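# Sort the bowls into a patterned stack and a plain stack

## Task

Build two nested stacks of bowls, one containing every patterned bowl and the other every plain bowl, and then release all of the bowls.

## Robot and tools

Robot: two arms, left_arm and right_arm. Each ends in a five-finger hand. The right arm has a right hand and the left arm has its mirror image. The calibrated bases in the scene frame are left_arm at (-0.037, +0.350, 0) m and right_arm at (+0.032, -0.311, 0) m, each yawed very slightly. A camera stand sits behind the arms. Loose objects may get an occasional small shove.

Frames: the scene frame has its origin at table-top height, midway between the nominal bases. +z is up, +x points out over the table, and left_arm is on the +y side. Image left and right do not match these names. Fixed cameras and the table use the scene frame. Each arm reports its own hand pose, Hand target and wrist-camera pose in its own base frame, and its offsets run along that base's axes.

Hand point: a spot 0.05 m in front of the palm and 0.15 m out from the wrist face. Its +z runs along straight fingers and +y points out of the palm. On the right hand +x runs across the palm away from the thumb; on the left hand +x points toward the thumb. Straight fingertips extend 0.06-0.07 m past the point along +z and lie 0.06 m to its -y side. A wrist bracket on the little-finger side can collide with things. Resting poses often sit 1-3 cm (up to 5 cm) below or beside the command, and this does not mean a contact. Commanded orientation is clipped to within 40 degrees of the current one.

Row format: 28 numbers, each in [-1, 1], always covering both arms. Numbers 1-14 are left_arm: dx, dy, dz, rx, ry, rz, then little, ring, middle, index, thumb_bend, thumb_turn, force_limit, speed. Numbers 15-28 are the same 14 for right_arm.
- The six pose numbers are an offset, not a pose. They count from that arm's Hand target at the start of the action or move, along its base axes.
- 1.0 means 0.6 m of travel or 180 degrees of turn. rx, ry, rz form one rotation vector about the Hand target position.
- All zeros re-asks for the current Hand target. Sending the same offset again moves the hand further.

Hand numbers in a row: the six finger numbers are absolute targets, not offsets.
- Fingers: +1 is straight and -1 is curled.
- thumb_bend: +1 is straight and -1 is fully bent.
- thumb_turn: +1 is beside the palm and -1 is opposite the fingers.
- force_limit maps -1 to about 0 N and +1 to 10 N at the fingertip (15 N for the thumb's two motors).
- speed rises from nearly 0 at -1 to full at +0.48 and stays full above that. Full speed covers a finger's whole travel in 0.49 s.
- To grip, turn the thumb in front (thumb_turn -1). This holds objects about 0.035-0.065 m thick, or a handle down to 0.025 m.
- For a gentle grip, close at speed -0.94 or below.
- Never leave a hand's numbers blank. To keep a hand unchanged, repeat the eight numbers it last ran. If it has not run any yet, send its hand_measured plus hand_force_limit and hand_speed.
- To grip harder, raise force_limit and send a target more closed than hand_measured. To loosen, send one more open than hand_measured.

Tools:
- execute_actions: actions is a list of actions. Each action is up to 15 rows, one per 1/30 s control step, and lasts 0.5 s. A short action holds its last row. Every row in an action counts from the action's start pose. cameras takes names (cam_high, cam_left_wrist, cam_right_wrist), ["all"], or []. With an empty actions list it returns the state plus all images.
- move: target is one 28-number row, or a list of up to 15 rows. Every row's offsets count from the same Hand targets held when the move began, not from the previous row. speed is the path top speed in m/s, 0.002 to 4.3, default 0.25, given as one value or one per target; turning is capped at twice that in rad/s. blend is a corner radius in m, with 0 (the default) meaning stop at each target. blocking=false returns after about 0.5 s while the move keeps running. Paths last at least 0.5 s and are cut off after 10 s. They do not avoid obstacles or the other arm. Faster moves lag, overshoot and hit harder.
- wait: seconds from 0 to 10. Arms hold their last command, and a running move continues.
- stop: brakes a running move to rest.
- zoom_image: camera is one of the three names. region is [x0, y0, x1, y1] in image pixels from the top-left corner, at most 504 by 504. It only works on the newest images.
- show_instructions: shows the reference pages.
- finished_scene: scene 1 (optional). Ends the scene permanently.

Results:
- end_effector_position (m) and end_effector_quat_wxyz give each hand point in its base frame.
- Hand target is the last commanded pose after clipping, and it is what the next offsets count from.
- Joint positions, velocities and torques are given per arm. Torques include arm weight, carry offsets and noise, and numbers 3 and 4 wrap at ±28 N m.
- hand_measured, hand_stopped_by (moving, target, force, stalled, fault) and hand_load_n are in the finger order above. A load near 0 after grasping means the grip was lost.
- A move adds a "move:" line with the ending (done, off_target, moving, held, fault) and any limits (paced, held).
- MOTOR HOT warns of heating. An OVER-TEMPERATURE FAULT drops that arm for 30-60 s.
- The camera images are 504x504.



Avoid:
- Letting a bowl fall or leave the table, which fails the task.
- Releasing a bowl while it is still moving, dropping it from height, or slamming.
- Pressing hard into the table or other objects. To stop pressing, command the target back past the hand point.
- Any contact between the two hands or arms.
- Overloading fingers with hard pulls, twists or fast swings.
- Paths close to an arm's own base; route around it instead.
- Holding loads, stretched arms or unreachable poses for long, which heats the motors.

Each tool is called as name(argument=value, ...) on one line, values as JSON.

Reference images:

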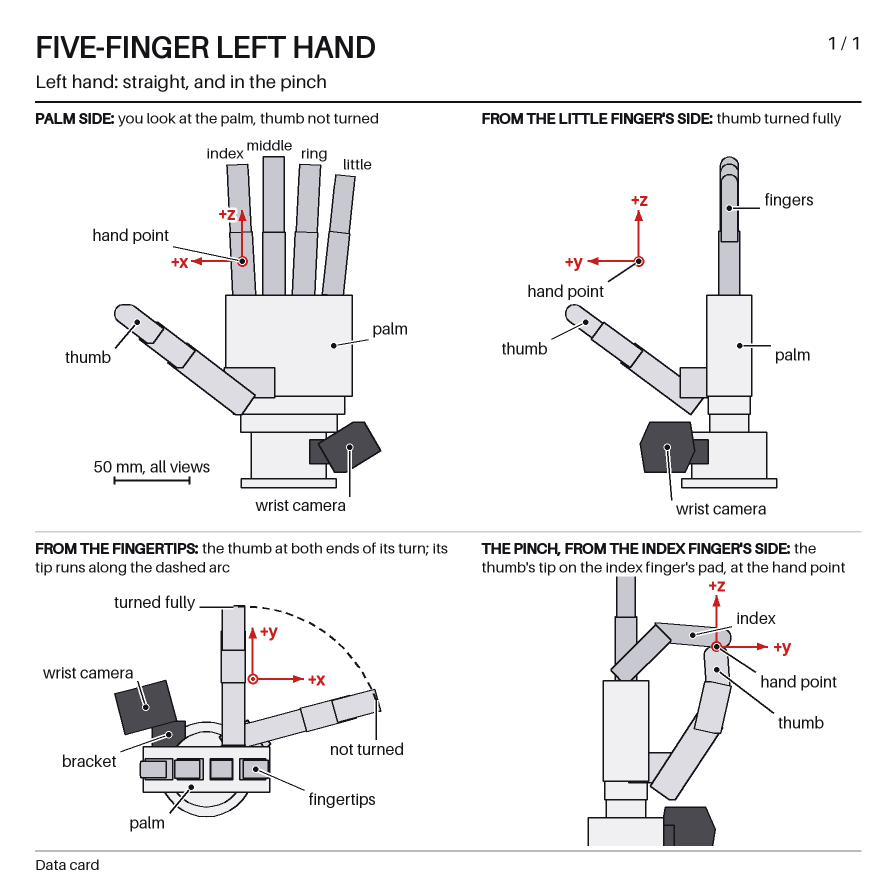

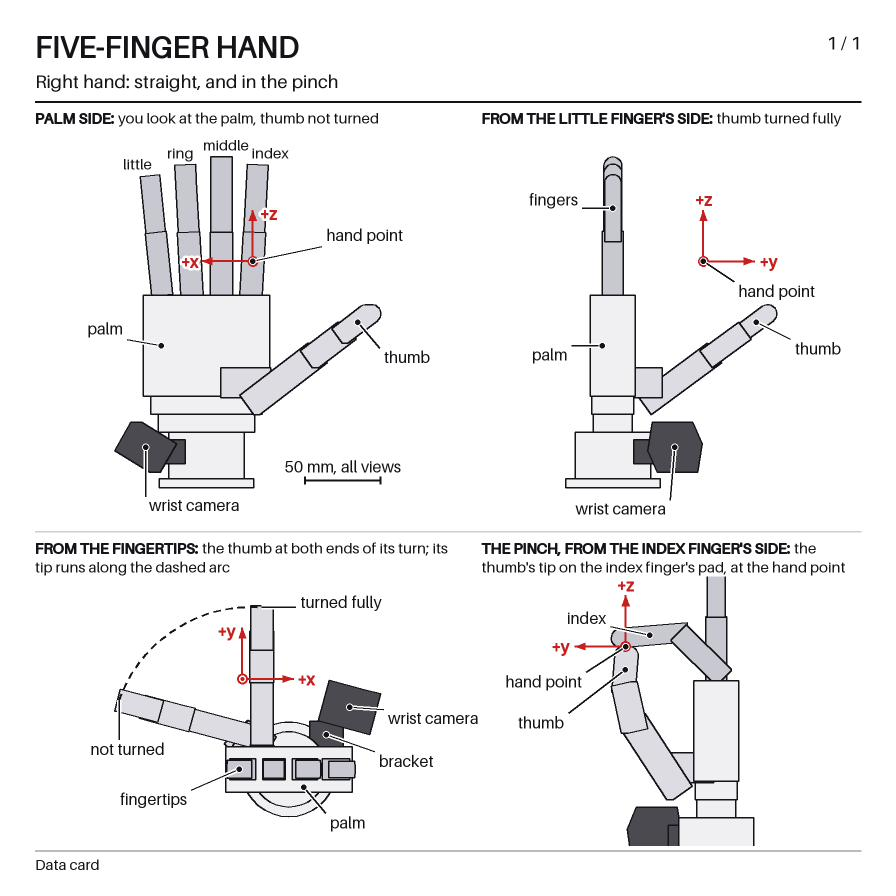

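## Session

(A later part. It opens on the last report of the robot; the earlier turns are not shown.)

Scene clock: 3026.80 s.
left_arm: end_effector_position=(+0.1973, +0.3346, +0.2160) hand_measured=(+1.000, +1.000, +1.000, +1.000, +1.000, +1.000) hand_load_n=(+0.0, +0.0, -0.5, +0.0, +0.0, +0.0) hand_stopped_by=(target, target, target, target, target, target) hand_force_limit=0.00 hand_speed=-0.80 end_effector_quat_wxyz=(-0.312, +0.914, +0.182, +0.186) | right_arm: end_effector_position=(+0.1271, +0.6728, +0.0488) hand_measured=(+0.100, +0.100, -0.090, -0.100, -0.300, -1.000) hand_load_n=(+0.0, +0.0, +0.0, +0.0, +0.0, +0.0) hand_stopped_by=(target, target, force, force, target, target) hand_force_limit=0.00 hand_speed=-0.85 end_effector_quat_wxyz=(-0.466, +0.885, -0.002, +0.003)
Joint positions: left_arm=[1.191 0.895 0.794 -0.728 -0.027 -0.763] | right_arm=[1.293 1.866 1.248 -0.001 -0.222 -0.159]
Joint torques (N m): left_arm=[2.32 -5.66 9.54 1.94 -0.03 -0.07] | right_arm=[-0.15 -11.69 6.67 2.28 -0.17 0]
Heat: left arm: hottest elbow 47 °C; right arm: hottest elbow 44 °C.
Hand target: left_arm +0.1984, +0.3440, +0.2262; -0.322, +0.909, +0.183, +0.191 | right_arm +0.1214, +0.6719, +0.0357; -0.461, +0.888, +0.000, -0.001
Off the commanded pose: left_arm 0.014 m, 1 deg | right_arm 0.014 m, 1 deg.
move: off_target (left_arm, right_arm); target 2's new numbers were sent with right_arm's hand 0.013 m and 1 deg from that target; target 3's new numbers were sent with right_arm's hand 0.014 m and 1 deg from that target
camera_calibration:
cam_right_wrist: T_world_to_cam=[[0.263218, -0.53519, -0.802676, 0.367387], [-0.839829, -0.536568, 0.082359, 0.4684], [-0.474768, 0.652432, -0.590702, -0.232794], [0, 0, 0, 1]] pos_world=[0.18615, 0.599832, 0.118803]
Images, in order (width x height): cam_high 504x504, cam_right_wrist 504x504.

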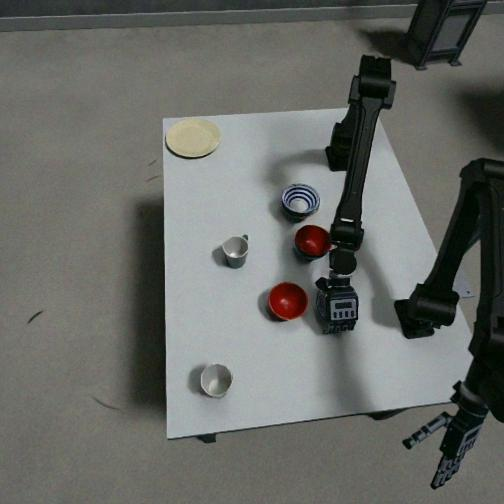

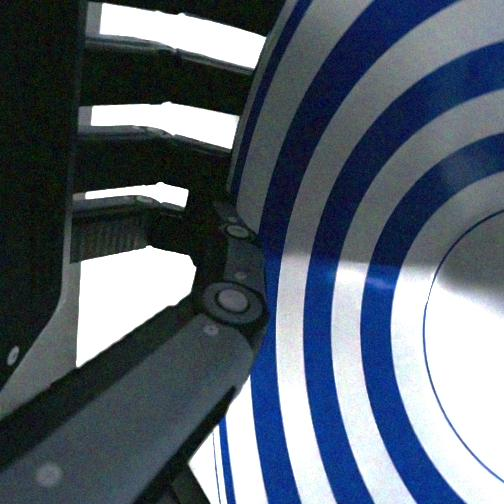

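move(target=[[0,0,0,0,0,0,1,1,1,1,1,1,0.0,-0.8, 0,0,0,0,0,0,0.1,0.1,-0.6,-0.6,-0.3,-1,0.0,-0.85]], speed=0.05, cameras=["cam_right_wrist"])

Scene clock: 3041.97 s.
left_arm: end_effector_position=(+0.1973, +0.3346, +0.2160) hand_measured=(+1.000, +1.000, +1.000, +1.000, +1.000, +1.000) hand_load_n=(+0.0, +0.0, +0.0, +0.0, +0.0, +0.0) hand_stopped_by=(target, target, target, target, target, target) hand_force_limit=0.00 hand_speed=-0.80 end_effector_quat_wxyz=(-0.312, +0.914, +0.182, +0.186) | right_arm: end_effector_position=(+0.1272, +0.6731, +0.0491) hand_measured=(+0.100, +0.100, -0.226, -0.250, -0.300, -1.000) hand_load_n=(+0.0, +0.0, +6.5, +6.0, -2.0, -1.0) hand_stopped_by=(target, target, force, force, target, target) hand_force_limit=0.00 hand_speed=-0.85 end_effector_quat_wxyz=(-0.466, +0.885, -0.002, +0.003)
Joint positions: left_arm=[1.191 0.895 0.794 -0.728 -0.027 -0.763] | right_arm=[1.293 1.866 1.248 0 -0.222 -0.159]
Joint torques (N m): left_arm=[2.2 -5.66 9.51 1.92 -0.04 -0.04] | right_arm=[-0.26 -11.81 6.67 2.17 -0.16 0]
Heat: left arm: hottest elbow 47 °C; right arm: hottest elbow 43 °C.
Hand target: left_arm +0.1984, +0.3440, +0.2262; -0.322, +0.909, +0.183, +0.191 | right_arm +0.1214, +0.6719, +0.0357; -0.461, +0.888, +0.000, -0.001
Off the commanded pose: left_arm 0.014 m, 1 deg | right_arm 0.015 m, 1 deg.
move: off_target (left_arm, right_arm)
camera_calibration:
cam_right_wrist: T_world_to_cam=[[0.263582, -0.533979, -0.803362, 0.366831], [-0.839812, -0.536764, 0.0812353, 0.46883], [-0.474594, 0.653261, -0.589924, -0.233441], [0, 0, 0, 1]] pos_world=[0.186249, 0.60003, 0.1189]
Images, in order (width x height): cam_right_wrist 504x504.

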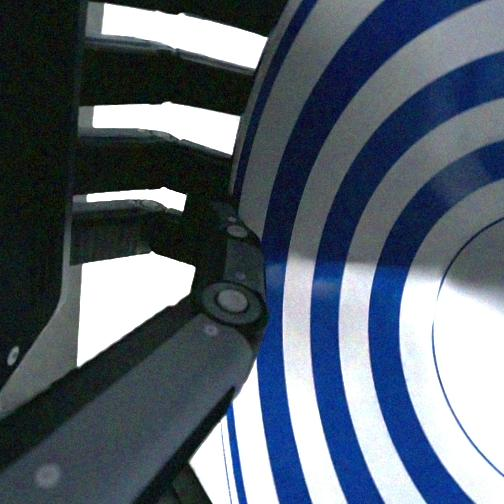

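move(target=[[0,0,0,0,0,0,1,1,1,1,1,1,0.0,-0.8, 0,0,0,0,0,0,0.1,0.1,-0.15,-0.15,0.1,-1,0.0,-0.8],[0,0,0,0,0,0,1,1,1,1,1,1,0.0,-0.8, 0,0,0,0,0,0,0.1,0.1,-0.6,-0.6,0.1,-1,-0.3,-0.85]], speed=0.05, cameras=["cam_right_wrist"])

Scene clock: 3064.23 s.
left_arm: end_effector_position=(+0.1973, +0.3346, +0.2160) hand_measured=(+1.000, +1.000, +1.000, +1.000, +1.000, +1.000) hand_load_n=(+0.0, +0.0, +0.0, +0.0, +0.0, +0.0) hand_stopped_by=(target, target, target, target, target, target) hand_force_limit=0.00 hand_speed=-0.80 end_effector_quat_wxyz=(-0.312, +0.914, +0.182, +0.186) | right_arm: end_effector_position=(+0.1271, +0.6732, +0.0492) hand_measured=(+0.100, +0.100, -0.162, -0.190, +0.100, -1.000) hand_load_n=(+0.0, +0.0, +3.0, +3.0, -0.5, -0.5) hand_stopped_by=(target, target, force, force, target, target) hand_force_limit=-0.30 hand_speed=-0.85 end_effector_quat_wxyz=(-0.466, +0.885, -0.002, +0.003)
Joint positions: left_arm=[1.191 0.895 0.794 -0.728 -0.027 -0.763] | right_arm=[1.293 1.866 1.248 0.001 -0.222 -0.159]
Joint torques (N m): left_arm=[1.96 -5.71 9.52 1.94 -0.05 -0.05] | right_arm=[-0.32 -11.81 6.53 2.19 -0.16 0.01]
Heat: left arm: hottest elbow 47 °C; right arm: hottest elbow 42 °C.
Hand target: left_arm +0.1984, +0.3440, +0.2262; -0.322, +0.909, +0.183, +0.191 | right_arm +0.1216, +0.6719, +0.0357; -0.461, +0.888, +0.000, -0.001
Off the commanded pose: left_arm 0.014 m, 1 deg | right_arm 0.015 m, 1 deg.
move: off_target (left_arm, right_arm); target 2's new numbers were sent with right_arm's hand 0.015 m and 1 deg from that target
camera_calibration:
cam_right_wrist: T_world_to_cam=[[0.263649, -0.533578, -0.803607, 0.366713], [-0.839629, -0.537066, 0.081133, 0.468898], [-0.474881, 0.653341, -0.589604, -0.233463], [0, 0, 0, 1]] pos_world=[0.18615, 0.60003, 0.118999]
Images, in order (width x height): cam_right_wrist 504x504.

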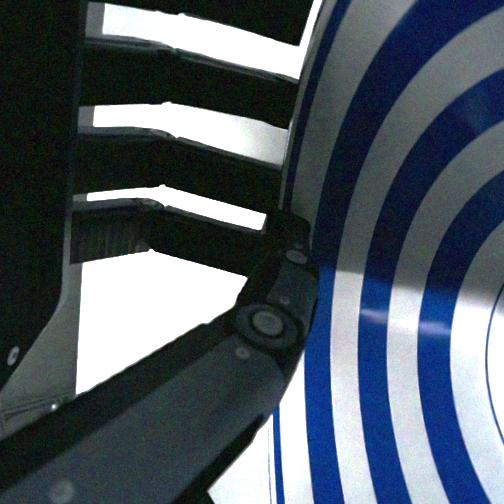

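move(target=[[0,0,0,0,0,0,1,1,1,1,1,1,0.0,-0.8, 0,0,0,0,0,0,0.1,0.1,-0.65,-0.65,-0.3,-1,0.0,-0.85]], speed=0.05, cameras=["cam_right_wrist","cam_high"])

zoom_image(camera="cam_high", region=[250, 250, 390, 350])

Scene clock: 3079.50 s.
left_arm: end_effector_position=(+0.1973, +0.3346, +0.2160) hand_measured=(+1.000, +1.000, +1.000, +1.000, +1.000, +1.000) hand_load_n=(+0.0, +0.0, +0.0, +0.0, +0.0, -0.5) hand_stopped_by=(target, target, target, target, target, target) hand_force_limit=0.00 hand_speed=-0.80 end_effector_quat_wxyz=(-0.312, +0.914, +0.182, +0.186) | right_arm: end_effector_position=(+0.1271, +0.6732, +0.0492) hand_measured=(+0.100, +0.100, -0.172, -0.202, -0.300, -1.000) hand_load_n=(+0.0, +0.0, +0.0, +0.0, +0.0, +0.0) hand_stopped_by=(target, target, force, force, target, target) hand_force_limit=0.00 hand_speed=-0.85 end_effector_quat_wxyz=(-0.466, +0.885, -0.002, +0.003)
Joint positions: left_arm=[1.191 0.895 0.794 -0.728 -0.027 -0.763] | right_arm=[1.293 1.866 1.248 0.001 -0.222 -0.159]
Joint torques (N m): left_arm=[2.14 -5.6 9.52 1.91 -0.05 -0.05] | right_arm=[-0.32 -11.69 6.64 2.21 -0.14 0.01]
Heat: left arm: hottest elbow 47 °C; right arm: hottest elbow 42 °C.
Hand target: left_arm +0.1984, +0.3440, +0.2262; -0.322, +0.909, +0.183, +0.191 | right_arm +0.1216, +0.6719, +0.0357; -0.461, +0.888, +0.000, -0.001
Off the commanded pose: left_arm 0.014 m, 1 deg | right_arm 0.015 m, 1 deg.
move: off_target (left_arm, right_arm)
camera_calibration:
cam_right_wrist: T_world_to_cam=[[0.263649, -0.533578, -0.803607, 0.366713], [-0.839629, -0.537066, 0.081133, 0.468898], [-0.474881, 0.653341, -0.589604, -0.233463], [0, 0, 0, 1]] pos_world=[0.18615, 0.60003, 0.118999]
Images, in order (width x height): cam_high 504x504, cam_right_wrist 504x504.

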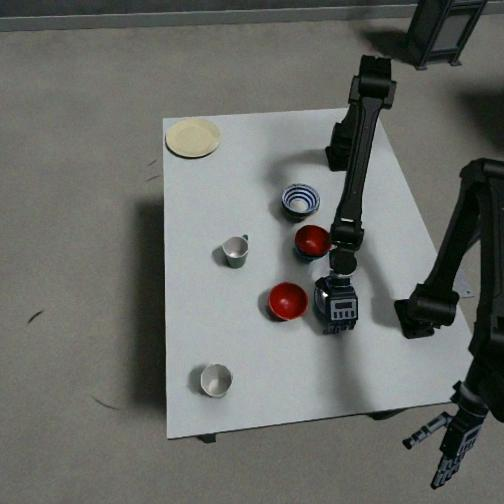

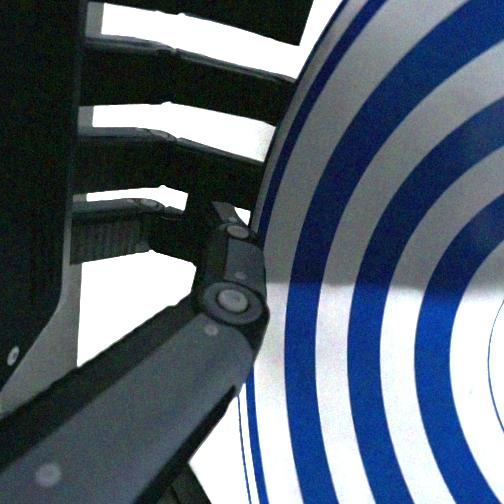

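Scaled by 3.600 from the camera's 504x504 image, which has a finer 720x720 frame.

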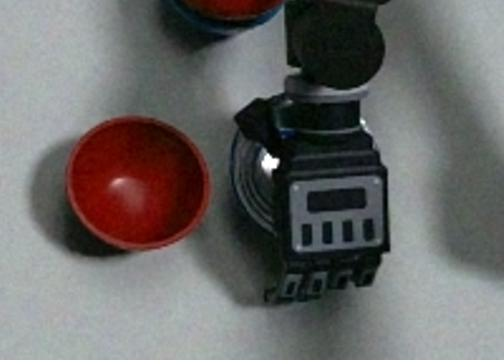

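move(target=[[0,0,0,0,0,0,1,1,1,1,1,1,0.0,-0.8, 0,0,0,0,0,0,0.1,0.1,-0.1,-0.1,0.08,-1,0.0,-0.8],[0,0,0,0,0,0,1,1,1,1,1,1,0.0,-0.8, 0,0,0,0,0,0,0.1,0.1,-0.6,-0.6,0.08,-1,0.0,-0.85]], speed=0.05, cameras=["cam_right_wrist"])

Scene clock: 3112.13 s.
left_arm: end_effector_position=(+0.1973, +0.3346, +0.2160) hand_measured=(+1.000, +1.000, +1.000, +1.000, +1.000, +1.000) hand_load_n=(-0.5, +0.0, +0.0, +0.0, -0.5, +0.0) hand_stopped_by=(target, target, target, target, target, target) hand_force_limit=0.00 hand_speed=-0.80 end_effector_quat_wxyz=(-0.312, +0.914, +0.182, +0.186) | right_arm: end_effector_position=(+0.1269, +0.6733, +0.0493) hand_measured=(+0.100, +0.100, -0.180, -0.236, +0.080, -1.000) hand_load_n=(+0.0, +0.0, +3.0, +3.5, +1.5, -0.5) hand_stopped_by=(target, target, force, force, target, target) hand_force_limit=0.00 hand_speed=-0.85 end_effector_quat_wxyz=(-0.467, +0.884, -0.002, +0.003)
Joint positions: left_arm=[1.191 0.895 0.794 -0.728 -0.027 -0.763] | right_arm=[1.293 1.866 1.248 0.001 -0.222 -0.159]
Joint torques (N m): left_arm=[2.26 -5.42 9.54 1.94 -0.04 -0.04] | right_arm=[0.03 -11.75 6.58 2.21 -0.17 0]
Heat: left arm: hottest elbow 47 °C; right arm: hottest elbow 42 °C.
Hand target: left_arm +0.1984, +0.3440, +0.2262; -0.322, +0.909, +0.183, +0.191 | right_arm +0.1216, +0.6719, +0.0357; -0.461, +0.888, +0.000, -0.001
Off the commanded pose: left_arm 0.014 m, 1 deg | right_arm 0.015 m, 1 deg.
move: off_target (left_arm, right_arm); target 2's new numbers were sent with right_arm's hand 0.015 m and 1 deg from that target
camera_calibration:
cam_right_wrist: T_world_to_cam=[[0.263914, -0.533175, -0.803787, 0.366602], [-0.839487, -0.537339, 0.0807972, 0.469015], [-0.474985, 0.653445, -0.589405, -0.233755], [0, 0, 0, 1]] pos_world=[0.185951, 0.600229, 0.118998]
Images, in order (width x height): cam_right_wrist 504x504.

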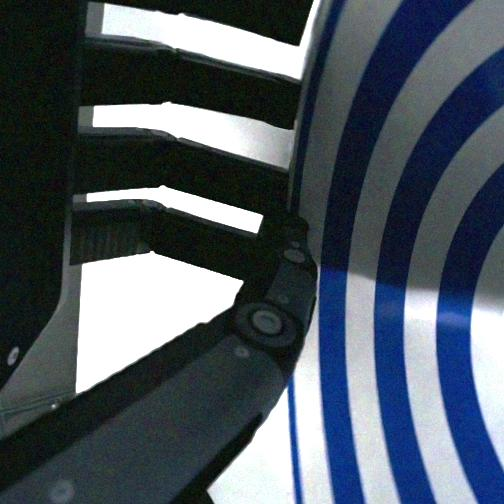

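move(target=[[0,0,0,0,0,0,1,1,1,1,1,1,0.0,-0.8, 0,0,0,0,0,0,0.1,0.1,0.1,0.1,0.35,-1,0.0,-0.7],[0,0,0,0,0,0,1,1,1,1,1,1,0.0,-0.8, 0,-0.015,-0.02,0,0,0,0.1,0.1,0.1,0.1,0.35,-1,0.0,-0.7]], speed=0.04, cameras=["cam_right_wrist"])

Scene clock: 3143.30 s.
left_arm: end_effector_position=(+0.1973, +0.3346, +0.2160) hand_measured=(+1.000, +1.000, +1.000, +1.000, +1.000, +1.000) hand_load_n=(+0.0, +0.0, +0.0, +0.0, +0.0, -0.5) hand_stopped_by=(target, target, target, target, target, target) hand_force_limit=0.00 hand_speed=-0.80 end_effector_quat_wxyz=(-0.312, +0.914, +0.182, +0.186) | right_arm: end_effector_position=(+0.1260, +0.6712, +0.0446) hand_measured=(+0.100, +0.100, +0.100, +0.100, +0.350, -1.000) hand_load_n=(+0.0, +0.0, +0.0, +0.0, -1.0, -0.5) hand_stopped_by=(target, target, target, target, target, target) hand_force_limit=0.00 hand_speed=-0.70 end_effector_quat_wxyz=(-0.474, +0.881, +0.000, +0.004)
Joint positions: left_arm=[1.191 0.895 0.794 -0.728 -0.027 -0.763] | right_arm=[1.293 1.866 1.223 0.043 -0.224 -0.159]
Joint torques (N m): left_arm=[2.26 -5.54 9.52 1.89 -0.03 -0.04] | right_arm=[-0.91 -11.69 5.49 2.02 -0.22 -0.02]
Heat: left arm: hottest elbow 47 °C; right arm: hottest elbow 42 °C.
Hand target: left_arm +0.1984, +0.3440, +0.2262; -0.322, +0.909, +0.183, +0.191 | right_arm +0.1216, +0.6629, +0.0237; -0.461, +0.888, +0.000, -0.001
Off the commanded pose: left_arm 0.014 m, 1 deg | right_arm 0.023 m, 2 deg.
move: off_target (left_arm, right_arm)
camera_calibration:
cam_right_wrist: T_world_to_cam=[[0.267618, -0.519626, -0.8114, 0.352732], [-0.839089, -0.539623, 0.0688275, 0.469458], [-0.473614, 0.662417, -0.580425, -0.24212], [0, 0, 0, 1]] pos_world=[0.184848, 0.597004, 0.113363]
Images, in order (width x height): cam_right_wrist 504x504.

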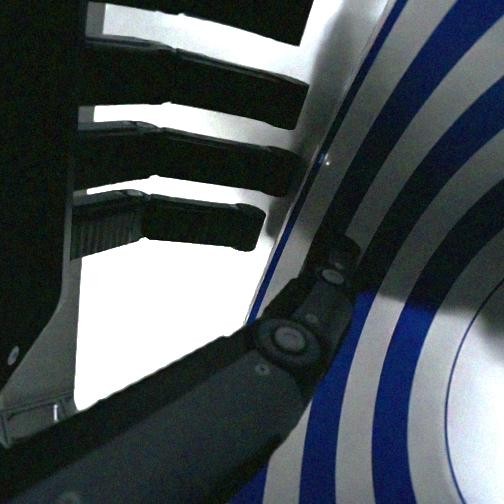

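execute_actions(actions=[], cameras=["cam_high"])

zoom_image(camera="cam_high", region=[270, 260, 370, 340])

Scene clock: 3155.93 s.
left_arm: end_effector_position=(+0.1973, +0.3346, +0.2160) hand_measured=(+1.000, +1.000, +1.000, +1.000, +1.000, +1.000) hand_load_n=(+0.0, +0.0, -0.5, +0.0, +0.0, +0.0) hand_stopped_by=(target, target, target, target, target, target) hand_force_limit=0.00 hand_speed=-0.80 end_effector_quat_wxyz=(-0.312, +0.914, +0.182, +0.186) | right_arm: end_effector_position=(+0.1260, +0.6713, +0.0447) hand_measured=(+0.100, +0.100, +0.100, +0.100, +0.350, -1.000) hand_load_n=(+0.0, +0.0, +0.0, +0.0, -1.0, -0.5) hand_stopped_by=(target, target, target, target, target, target) hand_force_limit=0.00 hand_speed=-0.70 end_effector_quat_wxyz=(-0.474, +0.880, +0.000, +0.004)
Joint positions: left_arm=[1.191 0.895 0.794 -0.728 -0.027 -0.763] | right_arm=[1.293 1.866 1.223 0.043 -0.224 -0.159]
Joint velocities: within noise
Joint torques (N m): left_arm=[1.9 -5.66 9.57 1.84 -0.04 -0.05] | right_arm=[-0.67 -11.69 5.6 2.04 -0.22 -0.03]
Heat: left arm: hottest elbow 47 °C; right arm: hottest elbow 42 °C.
Hand target: left_arm +0.1984, +0.3440, +0.2262; -0.322, +0.909, +0.183, +0.191 | right_arm +0.1216, +0.6629, +0.0237; -0.461, +0.887, +0.000, -0.001
Off the commanded pose: left_arm 0.014 m, 1 deg | right_arm 0.023 m, 2 deg.
Images, in order (width x height): cam_high 504x504.

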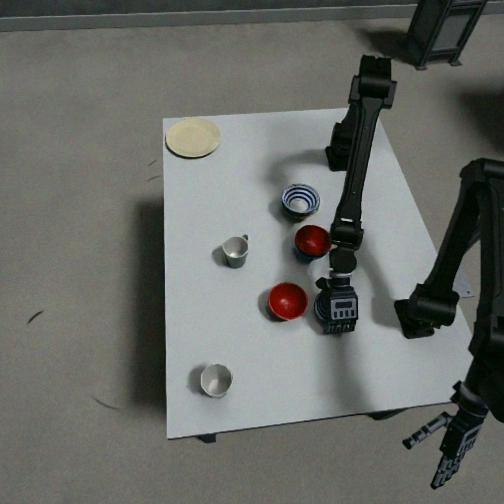

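Scaled by 5.040 from the camera's 504x504 image, which has a finer 720x720 frame.

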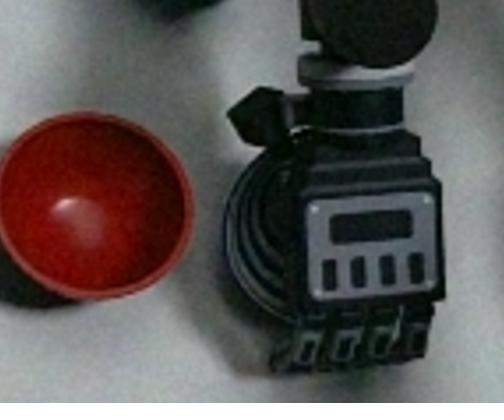

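move(target=[[0,0,0,0,0,0,1,1,1,1,1,1,0.0,-0.8, 0.003,0.025,0.03,0,0,0,0.1,0.1,0.1,0.1,0.35,-1,0.0,-0.7],[0,0,0,0,0,0,1,1,1,1,1,1,0.0,-0.8, 0.003,0.025,0.06,0,0,0,0.1,0.1,0.1,0.1,0.35,-1,0.0,-0.7]], speed=0.05, cameras=["cam_right_wrist","cam_high"])

Scene clock: 3194.67 s.
left_arm: end_effector_position=(+0.1973, +0.3346, +0.2160) hand_measured=(+1.000, +1.000, +1.000, +1.000, +1.000, +1.000) hand_load_n=(+0.0, +0.0, +0.0, +0.0, +0.0, +0.0) hand_stopped_by=(target, target, target, target, target, target) hand_force_limit=0.00 hand_speed=-0.80 end_effector_quat_wxyz=(-0.312, +0.914, +0.182, +0.186) | right_arm: end_effector_position=(+0.1250, +0.6676, +0.0442) hand_measured=(+0.100, +0.100, +0.100, +0.100, +0.350, -1.000) hand_load_n=(+0.0, +0.0, +1.0, +0.0, +0.0, +0.0) hand_stopped_by=(target, target, target, target, target, target) hand_force_limit=0.00 hand_speed=-0.70 end_effector_quat_wxyz=(-0.455, +0.891, -0.003, -0.001)
Joint positions: left_arm=[1.191 0.895 0.794 -0.728 -0.027 -0.763] | right_arm=[1.293 1.866 1.247 -0.026 -0.224 -0.159]
Joint torques (N m): left_arm=[2.08 -5.48 9.58 1.94 -0.03 -0.05] | right_arm=[-0.38 -13.51 9.76 0.69 -0.1 0]
Heat: left arm: hottest elbow 47 °C; right arm: hottest elbow 41 °C.
Hand target: left_arm +0.1984, +0.3440, +0.2262; -0.322, +0.909, +0.183, +0.191 | right_arm +0.1234, +0.6780, +0.0598; -0.461, +0.887, +0.000, -0.001
Off the commanded pose: left_arm 0.014 m, 1 deg | right_arm 0.019 m, 1 deg.
move: off_target (left_arm, right_arm)
camera_calibration:
cam_right_wrist: T_world_to_cam=[[0.257811, -0.554023, -0.791575, 0.374081], [-0.838033, -0.535966, 0.10218, 0.462693], [-0.480867, 0.637023, -0.602468, -0.221561], [0, 0, 0, 1]] pos_world=[0.184769, 0.596377, 0.115352]
Images, in order (width x height): cam_high 504x504, cam_right_wrist 504x504.

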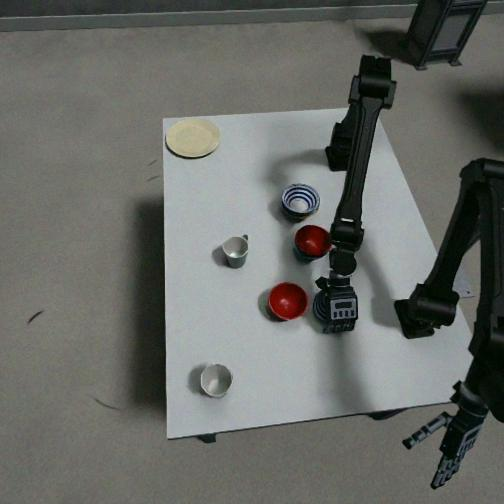

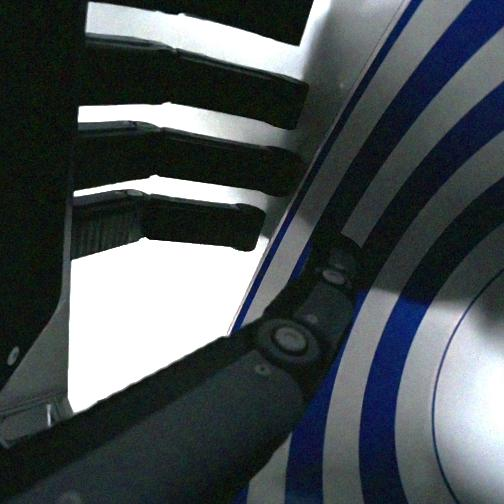

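move(target=[[0,0,0,0,0,0,1,1,1,1,1,1,0.0,-0.8, 0,0.005,0.045,0,0,0,0.1,0.1,0.1,0.1,0.35,-1,0.0,-0.7]], speed=0.05, cameras=["cam_right_wrist","cam_high"])

Scene clock: 3201.60 s.
left_arm: end_effector_position=(+0.1973, +0.3346, +0.2160) hand_measured=(+1.000, +1.000, +1.000, +1.000, +1.000, +1.000) hand_load_n=(+0.0, +0.0, +0.0, +0.0, +0.0, +0.0) hand_stopped_by=(target, target, target, target, target, target) hand_force_limit=0.00 hand_speed=-0.80 end_effector_quat_wxyz=(-0.312, +0.914, +0.182, +0.186) | right_arm: end_effector_position=(+0.1223, +0.6584, +0.0460) hand_measured=(+0.100, +0.100, +0.100, +0.100, +0.350, -1.000) hand_load_n=(+0.0, +0.0, +0.5, +0.0, +0.0, +0.0) hand_stopped_by=(target, target, target, target, target, target) hand_force_limit=0.00 hand_speed=-0.70 end_effector_quat_wxyz=(-0.433, +0.901, -0.006, -0.007)
Joint positions: left_arm=[1.191 0.895 0.794 -0.728 -0.027 -0.763] | right_arm=[1.293 1.854 1.26 -0.102 -0.224 -0.159]
Joint torques (N m): left_arm=[2.2 -5.66 9.5 1.85 -0.04 -0.04] | right_arm=[-0.21 -14.62 11.21 1.05 -0.08 0.02]
Heat: left arm: hottest elbow 47 °C; right arm: hottest elbow 43 °C.
Hand target: left_arm +0.1984, +0.3440, +0.2262; -0.322, +0.909, +0.183, +0.191 | right_arm +0.1233, +0.6809, +0.0868; -0.461, +0.888, +0.000, -0.001
Off the commanded pose: left_arm 0.014 m, 1 deg | right_arm 0.047 m, 4 deg.
move: off_target (left_arm, right_arm)
camera_calibration:
cam_right_wrist: T_world_to_cam=[[0.24695, -0.592057, -0.767127, 0.396414], [-0.836347, -0.53006, 0.13986, 0.449523], [-0.489428, 0.607046, -0.626064, -0.19404], [0, 0, 0, 1]] pos_world=[0.183094, 0.590765, 0.119749]
Images, in order (width x height): cam_high 504x504, cam_right_wrist 504x504.

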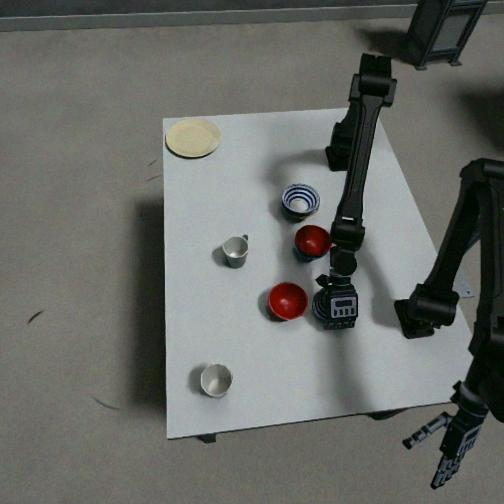

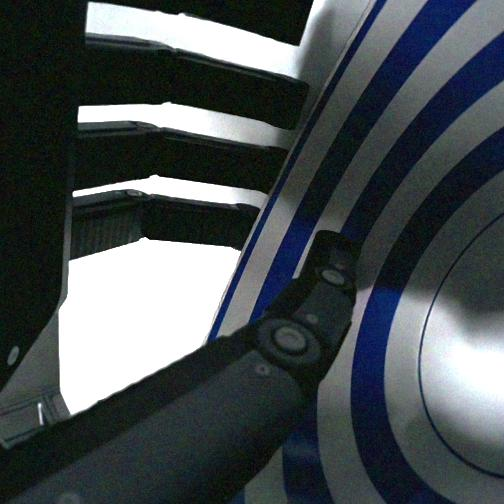

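move(target=[[0,0,0,0,0,0,1,1,1,1,1,1,0.0,-0.8, 0,0.02,0.03,0,0,0,0.1,0.1,0.1,0.1,0.35,-1,0.0,-0.7],[0,0,0,0,0,0,1,1,1,1,1,1,0.0,-0.8, 0,0.02,0.1,0,0,0,0.1,0.1,0.1,0.1,0.35,-1,0.0,-0.7]], speed=0.08, cameras=["cam_right_wrist","cam_high"])

zoom_image(camera="cam_high", region=[270, 260, 370, 340])

Scene clock: 3215.87 s.
left_arm: end_effector_position=(+0.1973, +0.3346, +0.2160) hand_measured=(+1.000, +1.000, +1.000, +1.000, +1.000, +1.000) hand_load_n=(+0.0, +0.0, +0.0, +0.0, +0.0, +0.0) hand_stopped_by=(target, target, target, target, target, target) hand_force_limit=0.00 hand_speed=-0.80 end_effector_quat_wxyz=(-0.312, +0.914, +0.182, +0.186) | right_arm: end_effector_position=(+0.1272, +0.6727, +0.1086) hand_measured=(+0.100, +0.100, +0.100, +0.100, +0.350, -1.000) hand_load_n=(+0.0, +0.0, +0.0, +0.0, +0.0, +0.0) hand_stopped_by=(target, target, target, target, target, target) hand_force_limit=0.00 hand_speed=-0.70 end_effector_quat_wxyz=(-0.435, +0.901, -0.007, -0.005)
Joint positions: left_arm=[1.191 0.895 0.794 -0.728 -0.027 -0.763] | right_arm=[1.293 1.806 1.375 -0.26 -0.219 -0.159]
Joint torques (N m): left_arm=[2.08 -5.54 9.52 1.95 -0.04 -0.04] | right_arm=[0.44 -13.8 11.86 1.16 -0.06 0.06]
Heat: left arm: hottest elbow 47 °C; right arm: hottest elbow 44 °C.
Hand target: left_arm +0.1984, +0.3440, +0.2262; -0.322, +0.909, +0.183, +0.191 | right_arm +0.1234, +0.6929, +0.1468; -0.461, +0.888, +0.000, -0.001
Off the commanded pose: left_arm 0.014 m, 1 deg | right_arm 0.043 m, 3 deg.
move: off_target (left_arm, right_arm)
camera_calibration:
cam_right_wrist: T_world_to_cam=[[0.248011, -0.590051, -0.768329, 0.450381], [-0.838599, -0.52784, 0.13467, 0.451824], [-0.485017, 0.610921, -0.625727, -0.164367], [0, 0, 0, 1]] pos_world=[0.187479, 0.604653, 0.182345]
Images, in order (width x height): cam_high 504x504, cam_right_wrist 504x504.

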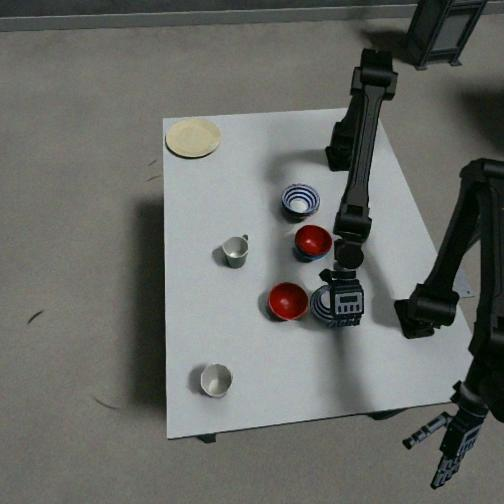

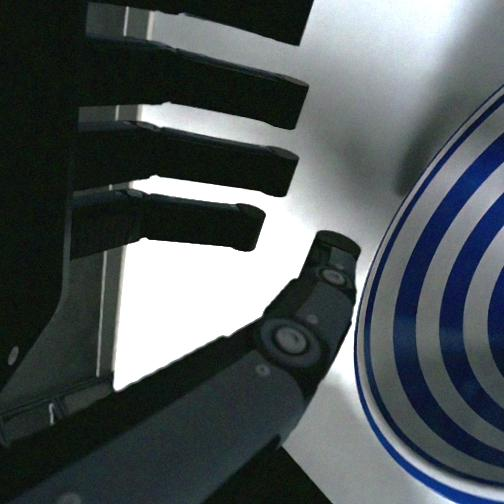

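Scaled by 5.040 from the camera's 504x504 image, which has a finer 720x720 frame.

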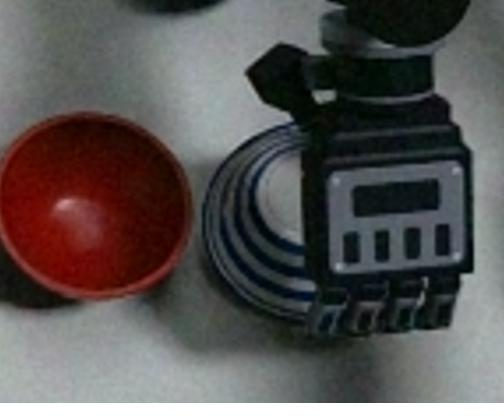

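move(target=[[0,0,0,0,0,0,1,1,1,1,1,1,0.0,-0.8, 0,0,0.09,0,0,0,0.1,0.1,0.1,0.1,0.35,-1,0.0,-0.7],[0,0,0,0,0,0,1,1,1,1,1,1,0.0,-0.8, -0.03,-0.16,0.10,0,0,0,0.1,0.1,0.1,0.1,0.35,-1,0.0,-0.7]], speed=0.15, cameras=["cam_right_wrist","cam_high"])

zoom_image(camera="cam_high", region=[270, 260, 370, 340])

Scene clock: 3228.63 s.
left_arm: end_effector_position=(+0.1973, +0.3346, +0.2160) hand_measured=(+1.000, +1.000, +1.000, +1.000, +1.000, +1.000) hand_load_n=(+0.0, +0.0, +0.0, +0.0, +0.0, -0.5) hand_stopped_by=(target, target, target, target, target, target) hand_force_limit=0.00 hand_speed=-0.80 end_effector_quat_wxyz=(-0.312, +0.914, +0.182, +0.186) | right_arm: end_effector_position=(+0.1039, +0.5962, +0.1978) hand_measured=(+0.100, +0.100, +0.100, +0.100, +0.350, -1.000) hand_load_n=(+0.0, +0.0, +0.0, +0.0, +0.0, +0.0) hand_stopped_by=(target, target, target, target, target, target) hand_force_limit=0.00 hand_speed=-0.70 end_effector_quat_wxyz=(-0.448, +0.894, -0.003, -0.005)
Joint positions: left_arm=[1.191 0.895 0.794 -0.728 -0.027 -0.763] | right_arm=[1.293 1.519 1.241 -0.383 -0.227 -0.159]
Joint torques (N m): left_arm=[2.14 -5.54 9.5 1.91 -0.04 -0.05] | right_arm=[-1.03 -11.63 7.9 2.45 -0.25 -0.06]
Heat: left arm: hottest elbow 47 °C; right arm: hottest elbow 48 °C.
Hand target: left_arm +0.1984, +0.3440, +0.2262; -0.322, +0.909, +0.183, +0.191 | right_arm +0.1054, +0.5969, +0.2066; -0.461, +0.888, +0.000, -0.001
Off the commanded pose: left_arm 0.014 m, 1 deg | right_arm 0.009 m, 2 deg.
move: off_target (left_arm)
camera_calibration:
cam_right_wrist: T_world_to_cam=[[0.254183, -0.565286, -0.784756, 0.467362], [-0.835841, -0.536616, 0.115813, 0.388594], [-0.48658, 0.626494, -0.608888, -0.0855365], [0, 0, 0, 1]] pos_world=[0.164387, 0.526307, 0.269679]
Images, in order (width x height): cam_high 504x504, cam_right_wrist 504x504.

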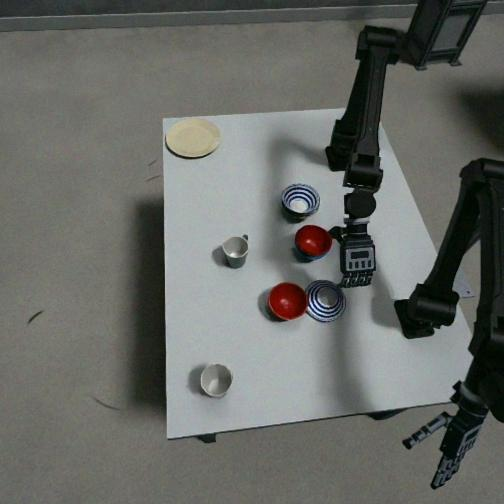

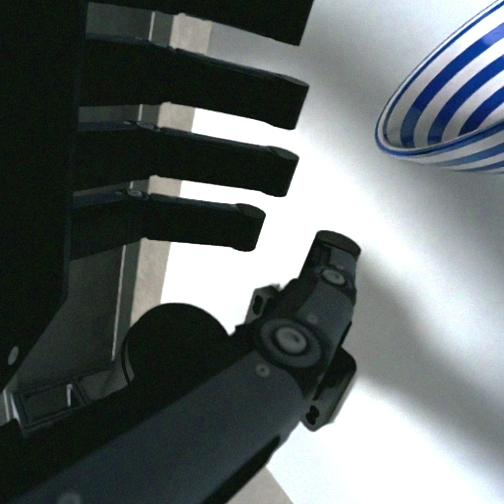

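Scaled by 5.040 from the camera's 504x504 image, which has a finer 720x720 frame.

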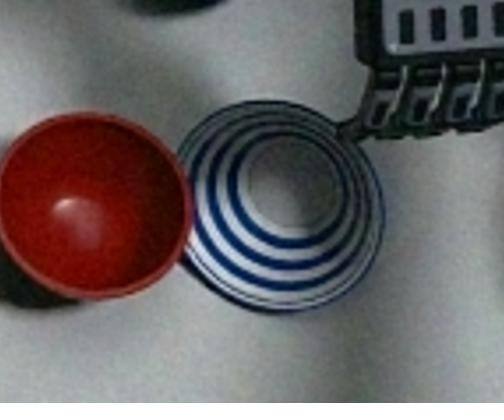

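move(target=[[0,0,0,0,0,0,1,1,1,1,1,1,0.0,-0.8, 0.0327,-0.0865,0.0,0.0921,-0.0291,-0.193,1,1,0.1,0.1,0.35,-1,0.0,-0.4]], speed=0.15, cameras=["cam_right_wrist","cam_high"])

Scene clock: 3287.47 s.
left_arm: end_effector_position=(+0.1973, +0.3346, +0.2160) hand_measured=(+1.000, +1.000, +1.000, +1.000, +1.000, +1.000) hand_load_n=(+0.0, +0.0, +0.0, +0.0, +0.0, +0.0) hand_stopped_by=(target, target, target, target, target, target) hand_force_limit=0.00 hand_speed=-0.80 end_effector_quat_wxyz=(-0.312, +0.914, +0.182, +0.186) | right_arm: end_effector_position=(+0.1327, +0.5434, +0.1943) hand_measured=(+1.000, +1.000, +0.100, +0.100, +0.350, -1.000) hand_load_n=(+0.0, +0.0, +0.0, +0.0, +0.0, +0.0) hand_stopped_by=(target, target, target, target, target, target) hand_force_limit=0.00 hand_speed=-0.40 end_effector_quat_wxyz=(-0.544, +0.781, -0.243, +0.183)
Joint positions: left_arm=[1.191 0.895 0.794 -0.728 -0.027 -0.763] | right_arm=[1.417 1.306 0.849 0.071 0.443 0.149]
Joint torques (N m): left_arm=[2.2 -5.71 9.57 1.89 -0.05 -0.06] | right_arm=[0.44 -8.47 7.58 2.73 0.2 0.09]
Heat: left arm: hottest elbow 47 °C; right arm: hottest elbow 46 °C.
Hand target: left_arm +0.1984, +0.3440, +0.2262; -0.322, +0.909, +0.183, +0.191 | right_arm +0.1250, +0.5450, +0.2066; -0.561, +0.772, -0.243, +0.176
Off the commanded pose: left_arm 0.014 m, 1 deg | right_arm 0.015 m, 2 deg.
move: off_target (left_arm, right_arm)
camera_calibration:
cam_right_wrist: T_world_to_cam=[[0.049539, -0.419874, -0.90623, 0.39918], [-0.996547, 0.039756, -0.0728959, 0.129461], [0.0666351, 0.906711, -0.416454, -0.303594], [0, 0, 0, 1]] pos_world=[0.129469, 0.43773, 0.244753]
Images, in order (width x height): cam_high 504x504, cam_right_wrist 504x504.

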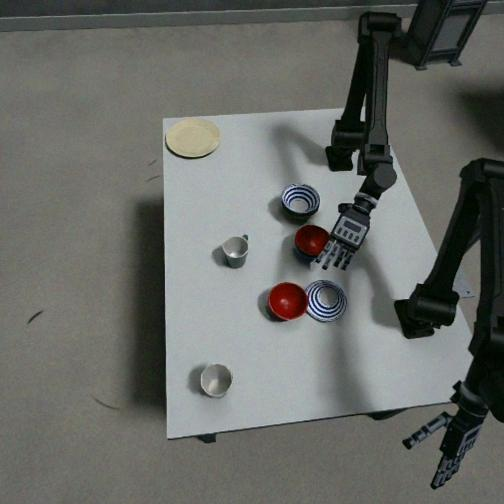

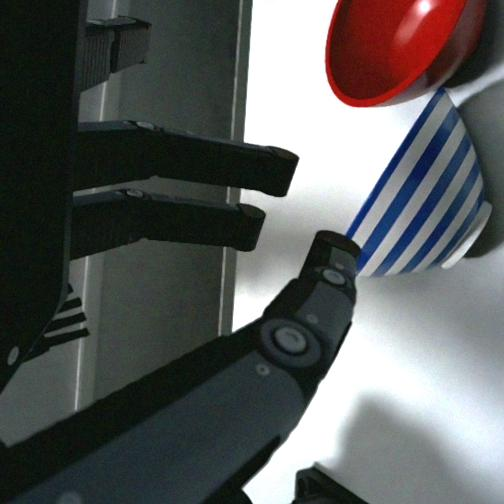

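move(target=[[0,0,0,0,0,0,1,1,1,1,1,1,0.0,-0.8, 0.045,0.075,-0.069,0,0,0,1,1,0.1,0.1,0.35,-1,0.0,-0.4]], speed=0.1, cameras=["cam_right_wrist"])

Scene clock: 3303.17 s.
left_arm: end_effector_position=(+0.1973, +0.3346, +0.2160) hand_measured=(+1.000, +1.000, +1.000, +1.000, +1.000, +1.000) hand_load_n=(+0.0, -0.5, +0.0, +0.0, +0.0, +0.0) hand_stopped_by=(target, target, target, target, target, target) hand_force_limit=0.00 hand_speed=-0.80 end_effector_quat_wxyz=(-0.312, +0.914, +0.182, +0.186) | right_arm: end_effector_position=(+0.1404, +0.5695, +0.1404) hand_measured=(+1.000, +1.000, +0.100, +0.100, +0.350, -1.000) hand_load_n=(+0.0, +0.0, +0.0, +0.0, +0.0, +0.0) hand_stopped_by=(target, target, target, target, target, target) hand_force_limit=0.00 hand_speed=-0.40 end_effector_quat_wxyz=(-0.538, +0.789, -0.239, +0.175)
Joint positions: left_arm=[1.191 0.895 0.794 -0.728 -0.027 -0.763] | right_arm=[1.399 1.458 0.849 0.206 0.405 0.146]
Joint torques (N m): left_arm=[2.26 -5.66 9.52 1.91 -0.04 -0.05] | right_arm=[-1.85 -7.36 11.17 2.71 0.03 -0.09]
Heat: left arm: hottest elbow 47 °C; right arm: hottest elbow 45 °C.
Hand target: left_arm +0.1984, +0.3440, +0.2262; -0.322, +0.909, +0.183, +0.191 | right_arm +0.1518, +0.5901, +0.1653; -0.561, +0.772, -0.243, +0.176
Off the commanded pose: left_arm 0.014 m, 1 deg | right_arm 0.034 m, 3 deg.
move: off_target (left_arm, right_arm)
camera_calibration:
cam_right_wrist: T_world_to_cam=[[0.0437274, -0.433732, -0.89998, 0.368673], [-0.998058, 0.0210422, -0.0586336, 0.140978], [0.0443688, 0.900796, -0.431969, -0.341587], [0, 0, 0, 1]] pos_world=[0.139739, 0.464639, 0.19251]
Images, in order (width x height): cam_right_wrist 504x504.

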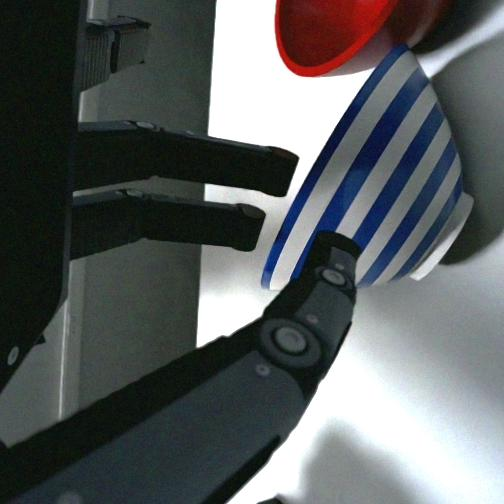

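move(target=[[0,0,0,0,0,0,1,1,1,1,1,1,0.0,-0.8, 0.02,0.04,0.03,0,0,0,1,1,0.1,0.1,0.35,-1,0.0,-0.4]], speed=0.08, cameras=["cam_right_wrist"])

Scene clock: 3319.67 s.
left_arm: end_effector_position=(+0.1973, +0.3346, +0.2160) hand_measured=(+1.000, +1.000, +1.000, +1.000, +1.000, +1.000) hand_load_n=(+0.0, +0.0, +0.0, +0.0, +0.0, -0.5) hand_stopped_by=(target, target, target, target, target, target) hand_force_limit=0.00 hand_speed=-0.80 end_effector_quat_wxyz=(-0.312, +0.914, +0.182, +0.186) | right_arm: end_effector_position=(+0.1519, +0.5981, +0.1671) hand_measured=(+1.000, +1.000, +0.100, +0.100, +0.350, -1.000) hand_load_n=(+0.0, +0.0, +0.0, +0.0, +0.0, +0.0) hand_stopped_by=(target, target, target, target, target, target) hand_force_limit=0.00 hand_speed=-0.40 end_effector_quat_wxyz=(-0.553, +0.779, -0.240, +0.172)
Joint positions: left_arm=[1.191 0.895 0.794 -0.728 -0.027 -0.763] | right_arm=[1.384 1.489 0.941 0.183 0.39 0.14]
Joint torques (N m): left_arm=[1.96 -5.89 9.51 1.92 -0.03 -0.04] | right_arm=[-2.14 -7.88 11.81 1.44 0.01 -0.1]
Heat: left arm: hottest elbow 47 °C; right arm: hottest elbow 46 °C.
Hand target: left_arm +0.1984, +0.3440, +0.2262; -0.322, +0.909, +0.183, +0.191 | right_arm +0.1640, +0.6140, +0.1833; -0.561, +0.772, -0.243, +0.176
Off the commanded pose: left_arm 0.014 m, 1 deg | right_arm 0.026 m, 1 deg.
move: off_target (left_arm, right_arm)
camera_calibration:
cam_right_wrist: T_world_to_cam=[[0.0492304, -0.401488, -0.91454, 0.386973], [-0.997748, 0.0219863, -0.0633617, 0.153645], [0.0455463, 0.9156, -0.399502, -0.37081], [0, 0, 0, 1]] pos_world=[0.151137, 0.491501, 0.215498]
Images, in order (width x height): cam_right_wrist 504x504.

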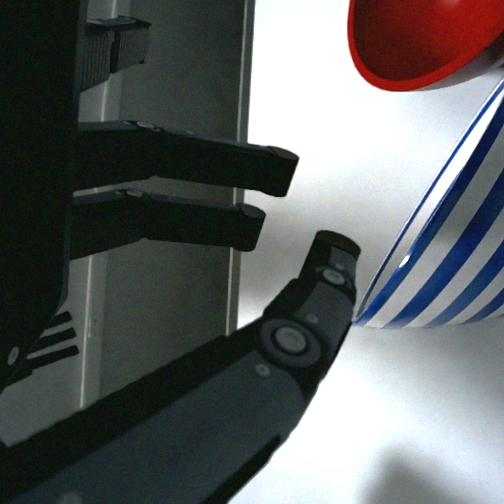

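move(target=[[0,0,0,0,0,0,1,1,1,1,1,1,0.0,-0.8, -0.01,-0.03,-0.069,0,0,0,1,1,0.1,0.1,0.35,-1,0.0,-0.4]], speed=0.08, cameras=["cam_right_wrist"])

Scene clock: 3336.40 s.
left_arm: end_effector_position=(+0.1973, +0.3346, +0.2160) hand_measured=(+1.000, +1.000, +1.000, +1.000, +1.000, +1.000) hand_load_n=(+0.0, +0.0, +0.0, +0.0, +0.0, +0.0) hand_stopped_by=(target, target, target, target, target, target) hand_force_limit=0.00 hand_speed=-0.80 end_effector_quat_wxyz=(-0.312, +0.914, +0.182, +0.186) | right_arm: end_effector_position=(+0.1515, +0.5957, +0.1474) hand_measured=(+1.000, +1.000, +0.100, +0.100, +0.350, -1.000) hand_load_n=(+0.0, +0.0, +0.0, +0.0, +0.0, +0.0) hand_stopped_by=(target, target, target, target, target, target) hand_force_limit=0.00 hand_speed=-0.40 end_effector_quat_wxyz=(-0.560, +0.774, -0.241, +0.172)
Joint positions: left_arm=[1.191 0.895 0.794 -0.728 -0.027 -0.763] | right_arm=[1.384 1.515 0.895 0.275 0.39 0.14]
Joint torques (N m): left_arm=[2.2 -5.66 9.54 1.94 -0.03 -0.05] | right_arm=[-1.73 -7.82 7.16 2.77 0.17 -0.06]
Heat: left arm: hottest elbow 47 °C; right arm: hottest elbow 47 °C.
Hand target: left_arm +0.1984, +0.3440, +0.2262; -0.322, +0.909, +0.183, +0.191 | right_arm +0.1579, +0.5960, +0.1419; -0.561, +0.772, -0.243, +0.176
Off the commanded pose: left_arm 0.014 m, 1 deg | right_arm 0.008 m, 1 deg.
move: off_target (left_arm)
camera_calibration:
cam_right_wrist: T_world_to_cam=[[0.0525564, -0.384341, -0.921694, 0.358285], [-0.997496, 0.0235397, -0.0666946, 0.151585], [0.0473299, 0.922891, -0.382141, -0.383629], [0, 0, 0, 1]] pos_world=[0.150532, 0.488183, 0.193738]
Images, in order (width x height): cam_right_wrist 504x504.

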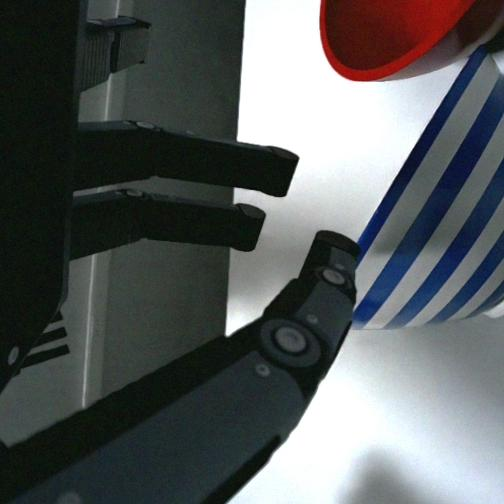

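move(target=[[0,0,0,0,0,0,1,1,1,1,1,1,0.0,-0.8, 0,-0.0217,-0.053,0,0,0,1,1,0.1,0.1,0.35,-1,0.0,-0.4]], speed=0.06, cameras=["cam_right_wrist"])

Scene clock: 3345.67 s.
left_arm: end_effector_position=(+0.1973, +0.3346, +0.2160) hand_measured=(+1.000, +1.000, +1.000, +1.000, +1.000, +1.000) hand_load_n=(+0.0, +0.0, -0.5, +0.0, +0.0, +0.0) hand_stopped_by=(target, target, target, target, target, target) hand_force_limit=0.00 hand_speed=-0.80 end_effector_quat_wxyz=(-0.312, +0.914, +0.182, +0.186) | right_arm: end_effector_position=(+0.1492, +0.5843, +0.1167) hand_measured=(+1.000, +1.000, +0.100, +0.100, +0.350, -1.000) hand_load_n=(+0.0, +0.0, +0.0, +0.0, +0.5, +0.0) hand_stopped_by=(target, target, target, target, target, target) hand_force_limit=0.00 hand_speed=-0.40 end_effector_quat_wxyz=(-0.562, +0.773, -0.241, +0.171)
Joint positions: left_arm=[1.191 0.895 0.794 -0.728 -0.027 -0.763] | right_arm=[1.384 1.545 0.826 0.377 0.39 0.14]
Joint torques (N m): left_arm=[2.2 -5.71 9.48 1.89 -0.04 -0.06] | right_arm=[-2.26 -7.65 6.6 2.78 -0.01 -0.07]
Heat: left arm: hottest elbow 47 °C; right arm: hottest elbow 46 °C.
Hand target: left_arm +0.1984, +0.3440, +0.2262; -0.322, +0.909, +0.183, +0.191 | right_arm +0.1580, +0.5830, +0.1100; -0.561, +0.772, -0.243, +0.176
Off the commanded pose: left_arm 0.014 m, 1 deg | right_arm 0.011 m, 1 deg.
move: off_target (left_arm, right_arm)
camera_calibration:
cam_right_wrist: T_world_to_cam=[[0.0530637, -0.381429, -0.922874, 0.324088], [-0.997492, 0.0230931, -0.0668986, 0.147843], [0.0468291, 0.92411, -0.379247, -0.385644], [0, 0, 0, 1]] pos_world=[0.148334, 0.47658, 0.162728]
Images, in order (width x height): cam_right_wrist 504x504.

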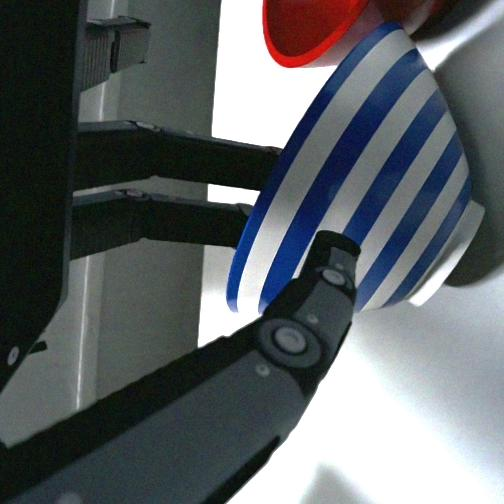

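move(target=[[0,0,0,0,0,0,1,1,1,1,1,1,0.0,-0.8, -0.003,-0.006,-0.013,0,0,0,1,1,0.1,0.1,0.35,-1,0.0,-0.4],[0,0,0,0,0,0,1,1,1,1,1,1,0.0,-0.8, -0.003,-0.006,-0.013,0,0,0,1,1,-0.3,-0.3,0.35,-1,-0.75,-0.9]], speed=0.06, cameras=["cam_right_wrist"])

Scene clock: 3356.07 s.
left_arm: end_effector_position=(+0.1973, +0.3346, +0.2160) hand_measured=(+1.000, +1.000, +1.000, +1.000, +1.000, +1.000) hand_load_n=(+0.0, +0.0, +0.0, +0.0, +0.0, -0.5) hand_stopped_by=(target, target, target, target, target, target) hand_force_limit=0.00 hand_speed=-0.80 end_effector_quat_wxyz=(-0.312, +0.914, +0.182, +0.186) | right_arm: end_effector_position=(+0.1487, +0.5814, +0.1109) hand_measured=(+1.000, +1.000, -0.234, -0.234, +0.350, -1.000) hand_load_n=(+0.0, +0.0, +1.5, +2.0, +1.5, +0.0) hand_stopped_by=(target, target, force, force, target, target) hand_force_limit=-0.75 hand_speed=-0.90 end_effector_quat_wxyz=(-0.563, +0.772, -0.241, +0.171)
Joint positions: left_arm=[1.191 0.895 0.794 -0.728 -0.027 -0.763] | right_arm=[1.384 1.551 0.809 0.403 0.39 0.14]
Joint torques (N m): left_arm=[2.08 -5.54 9.54 1.89 -0.04 -0.05] | right_arm=[-1.67 -7.18 6.31 2.77 0.08 -0.07]
Heat: left arm: hottest elbow 47 °C; right arm: hottest elbow 46 °C.
Hand target: left_arm +0.1984, +0.3440, +0.2262; -0.322, +0.909, +0.183, +0.191 | right_arm +0.1562, +0.5795, +0.1023; -0.561, +0.772, -0.243, +0.176
Off the commanded pose: left_arm 0.014 m, 1 deg | right_arm 0.012 m, 1 deg.
move: off_target (left_arm, right_arm); target 2's new numbers were sent with right_arm's hand 0.012 m and 1 deg from that target
camera_calibration:
cam_right_wrist: T_world_to_cam=[[0.0540631, -0.378149, -0.924165, 0.315835], [-0.997425, 0.0232258, -0.0678523, 0.146981], [0.0471227, 0.925454, -0.375919, -0.38636], [0, 0, 0, 1]] pos_world=[0.147733, 0.473577, 0.156617]
Images, in order (width x height): cam_right_wrist 504x504.

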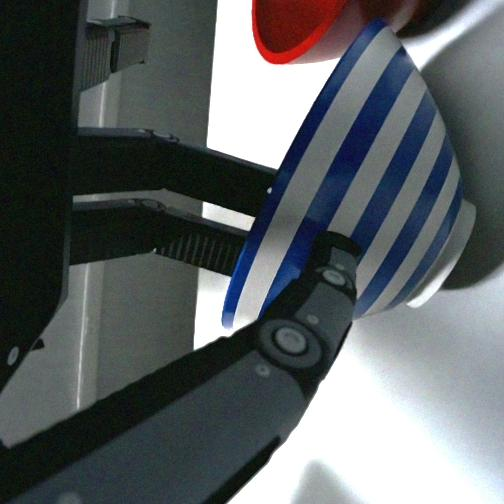

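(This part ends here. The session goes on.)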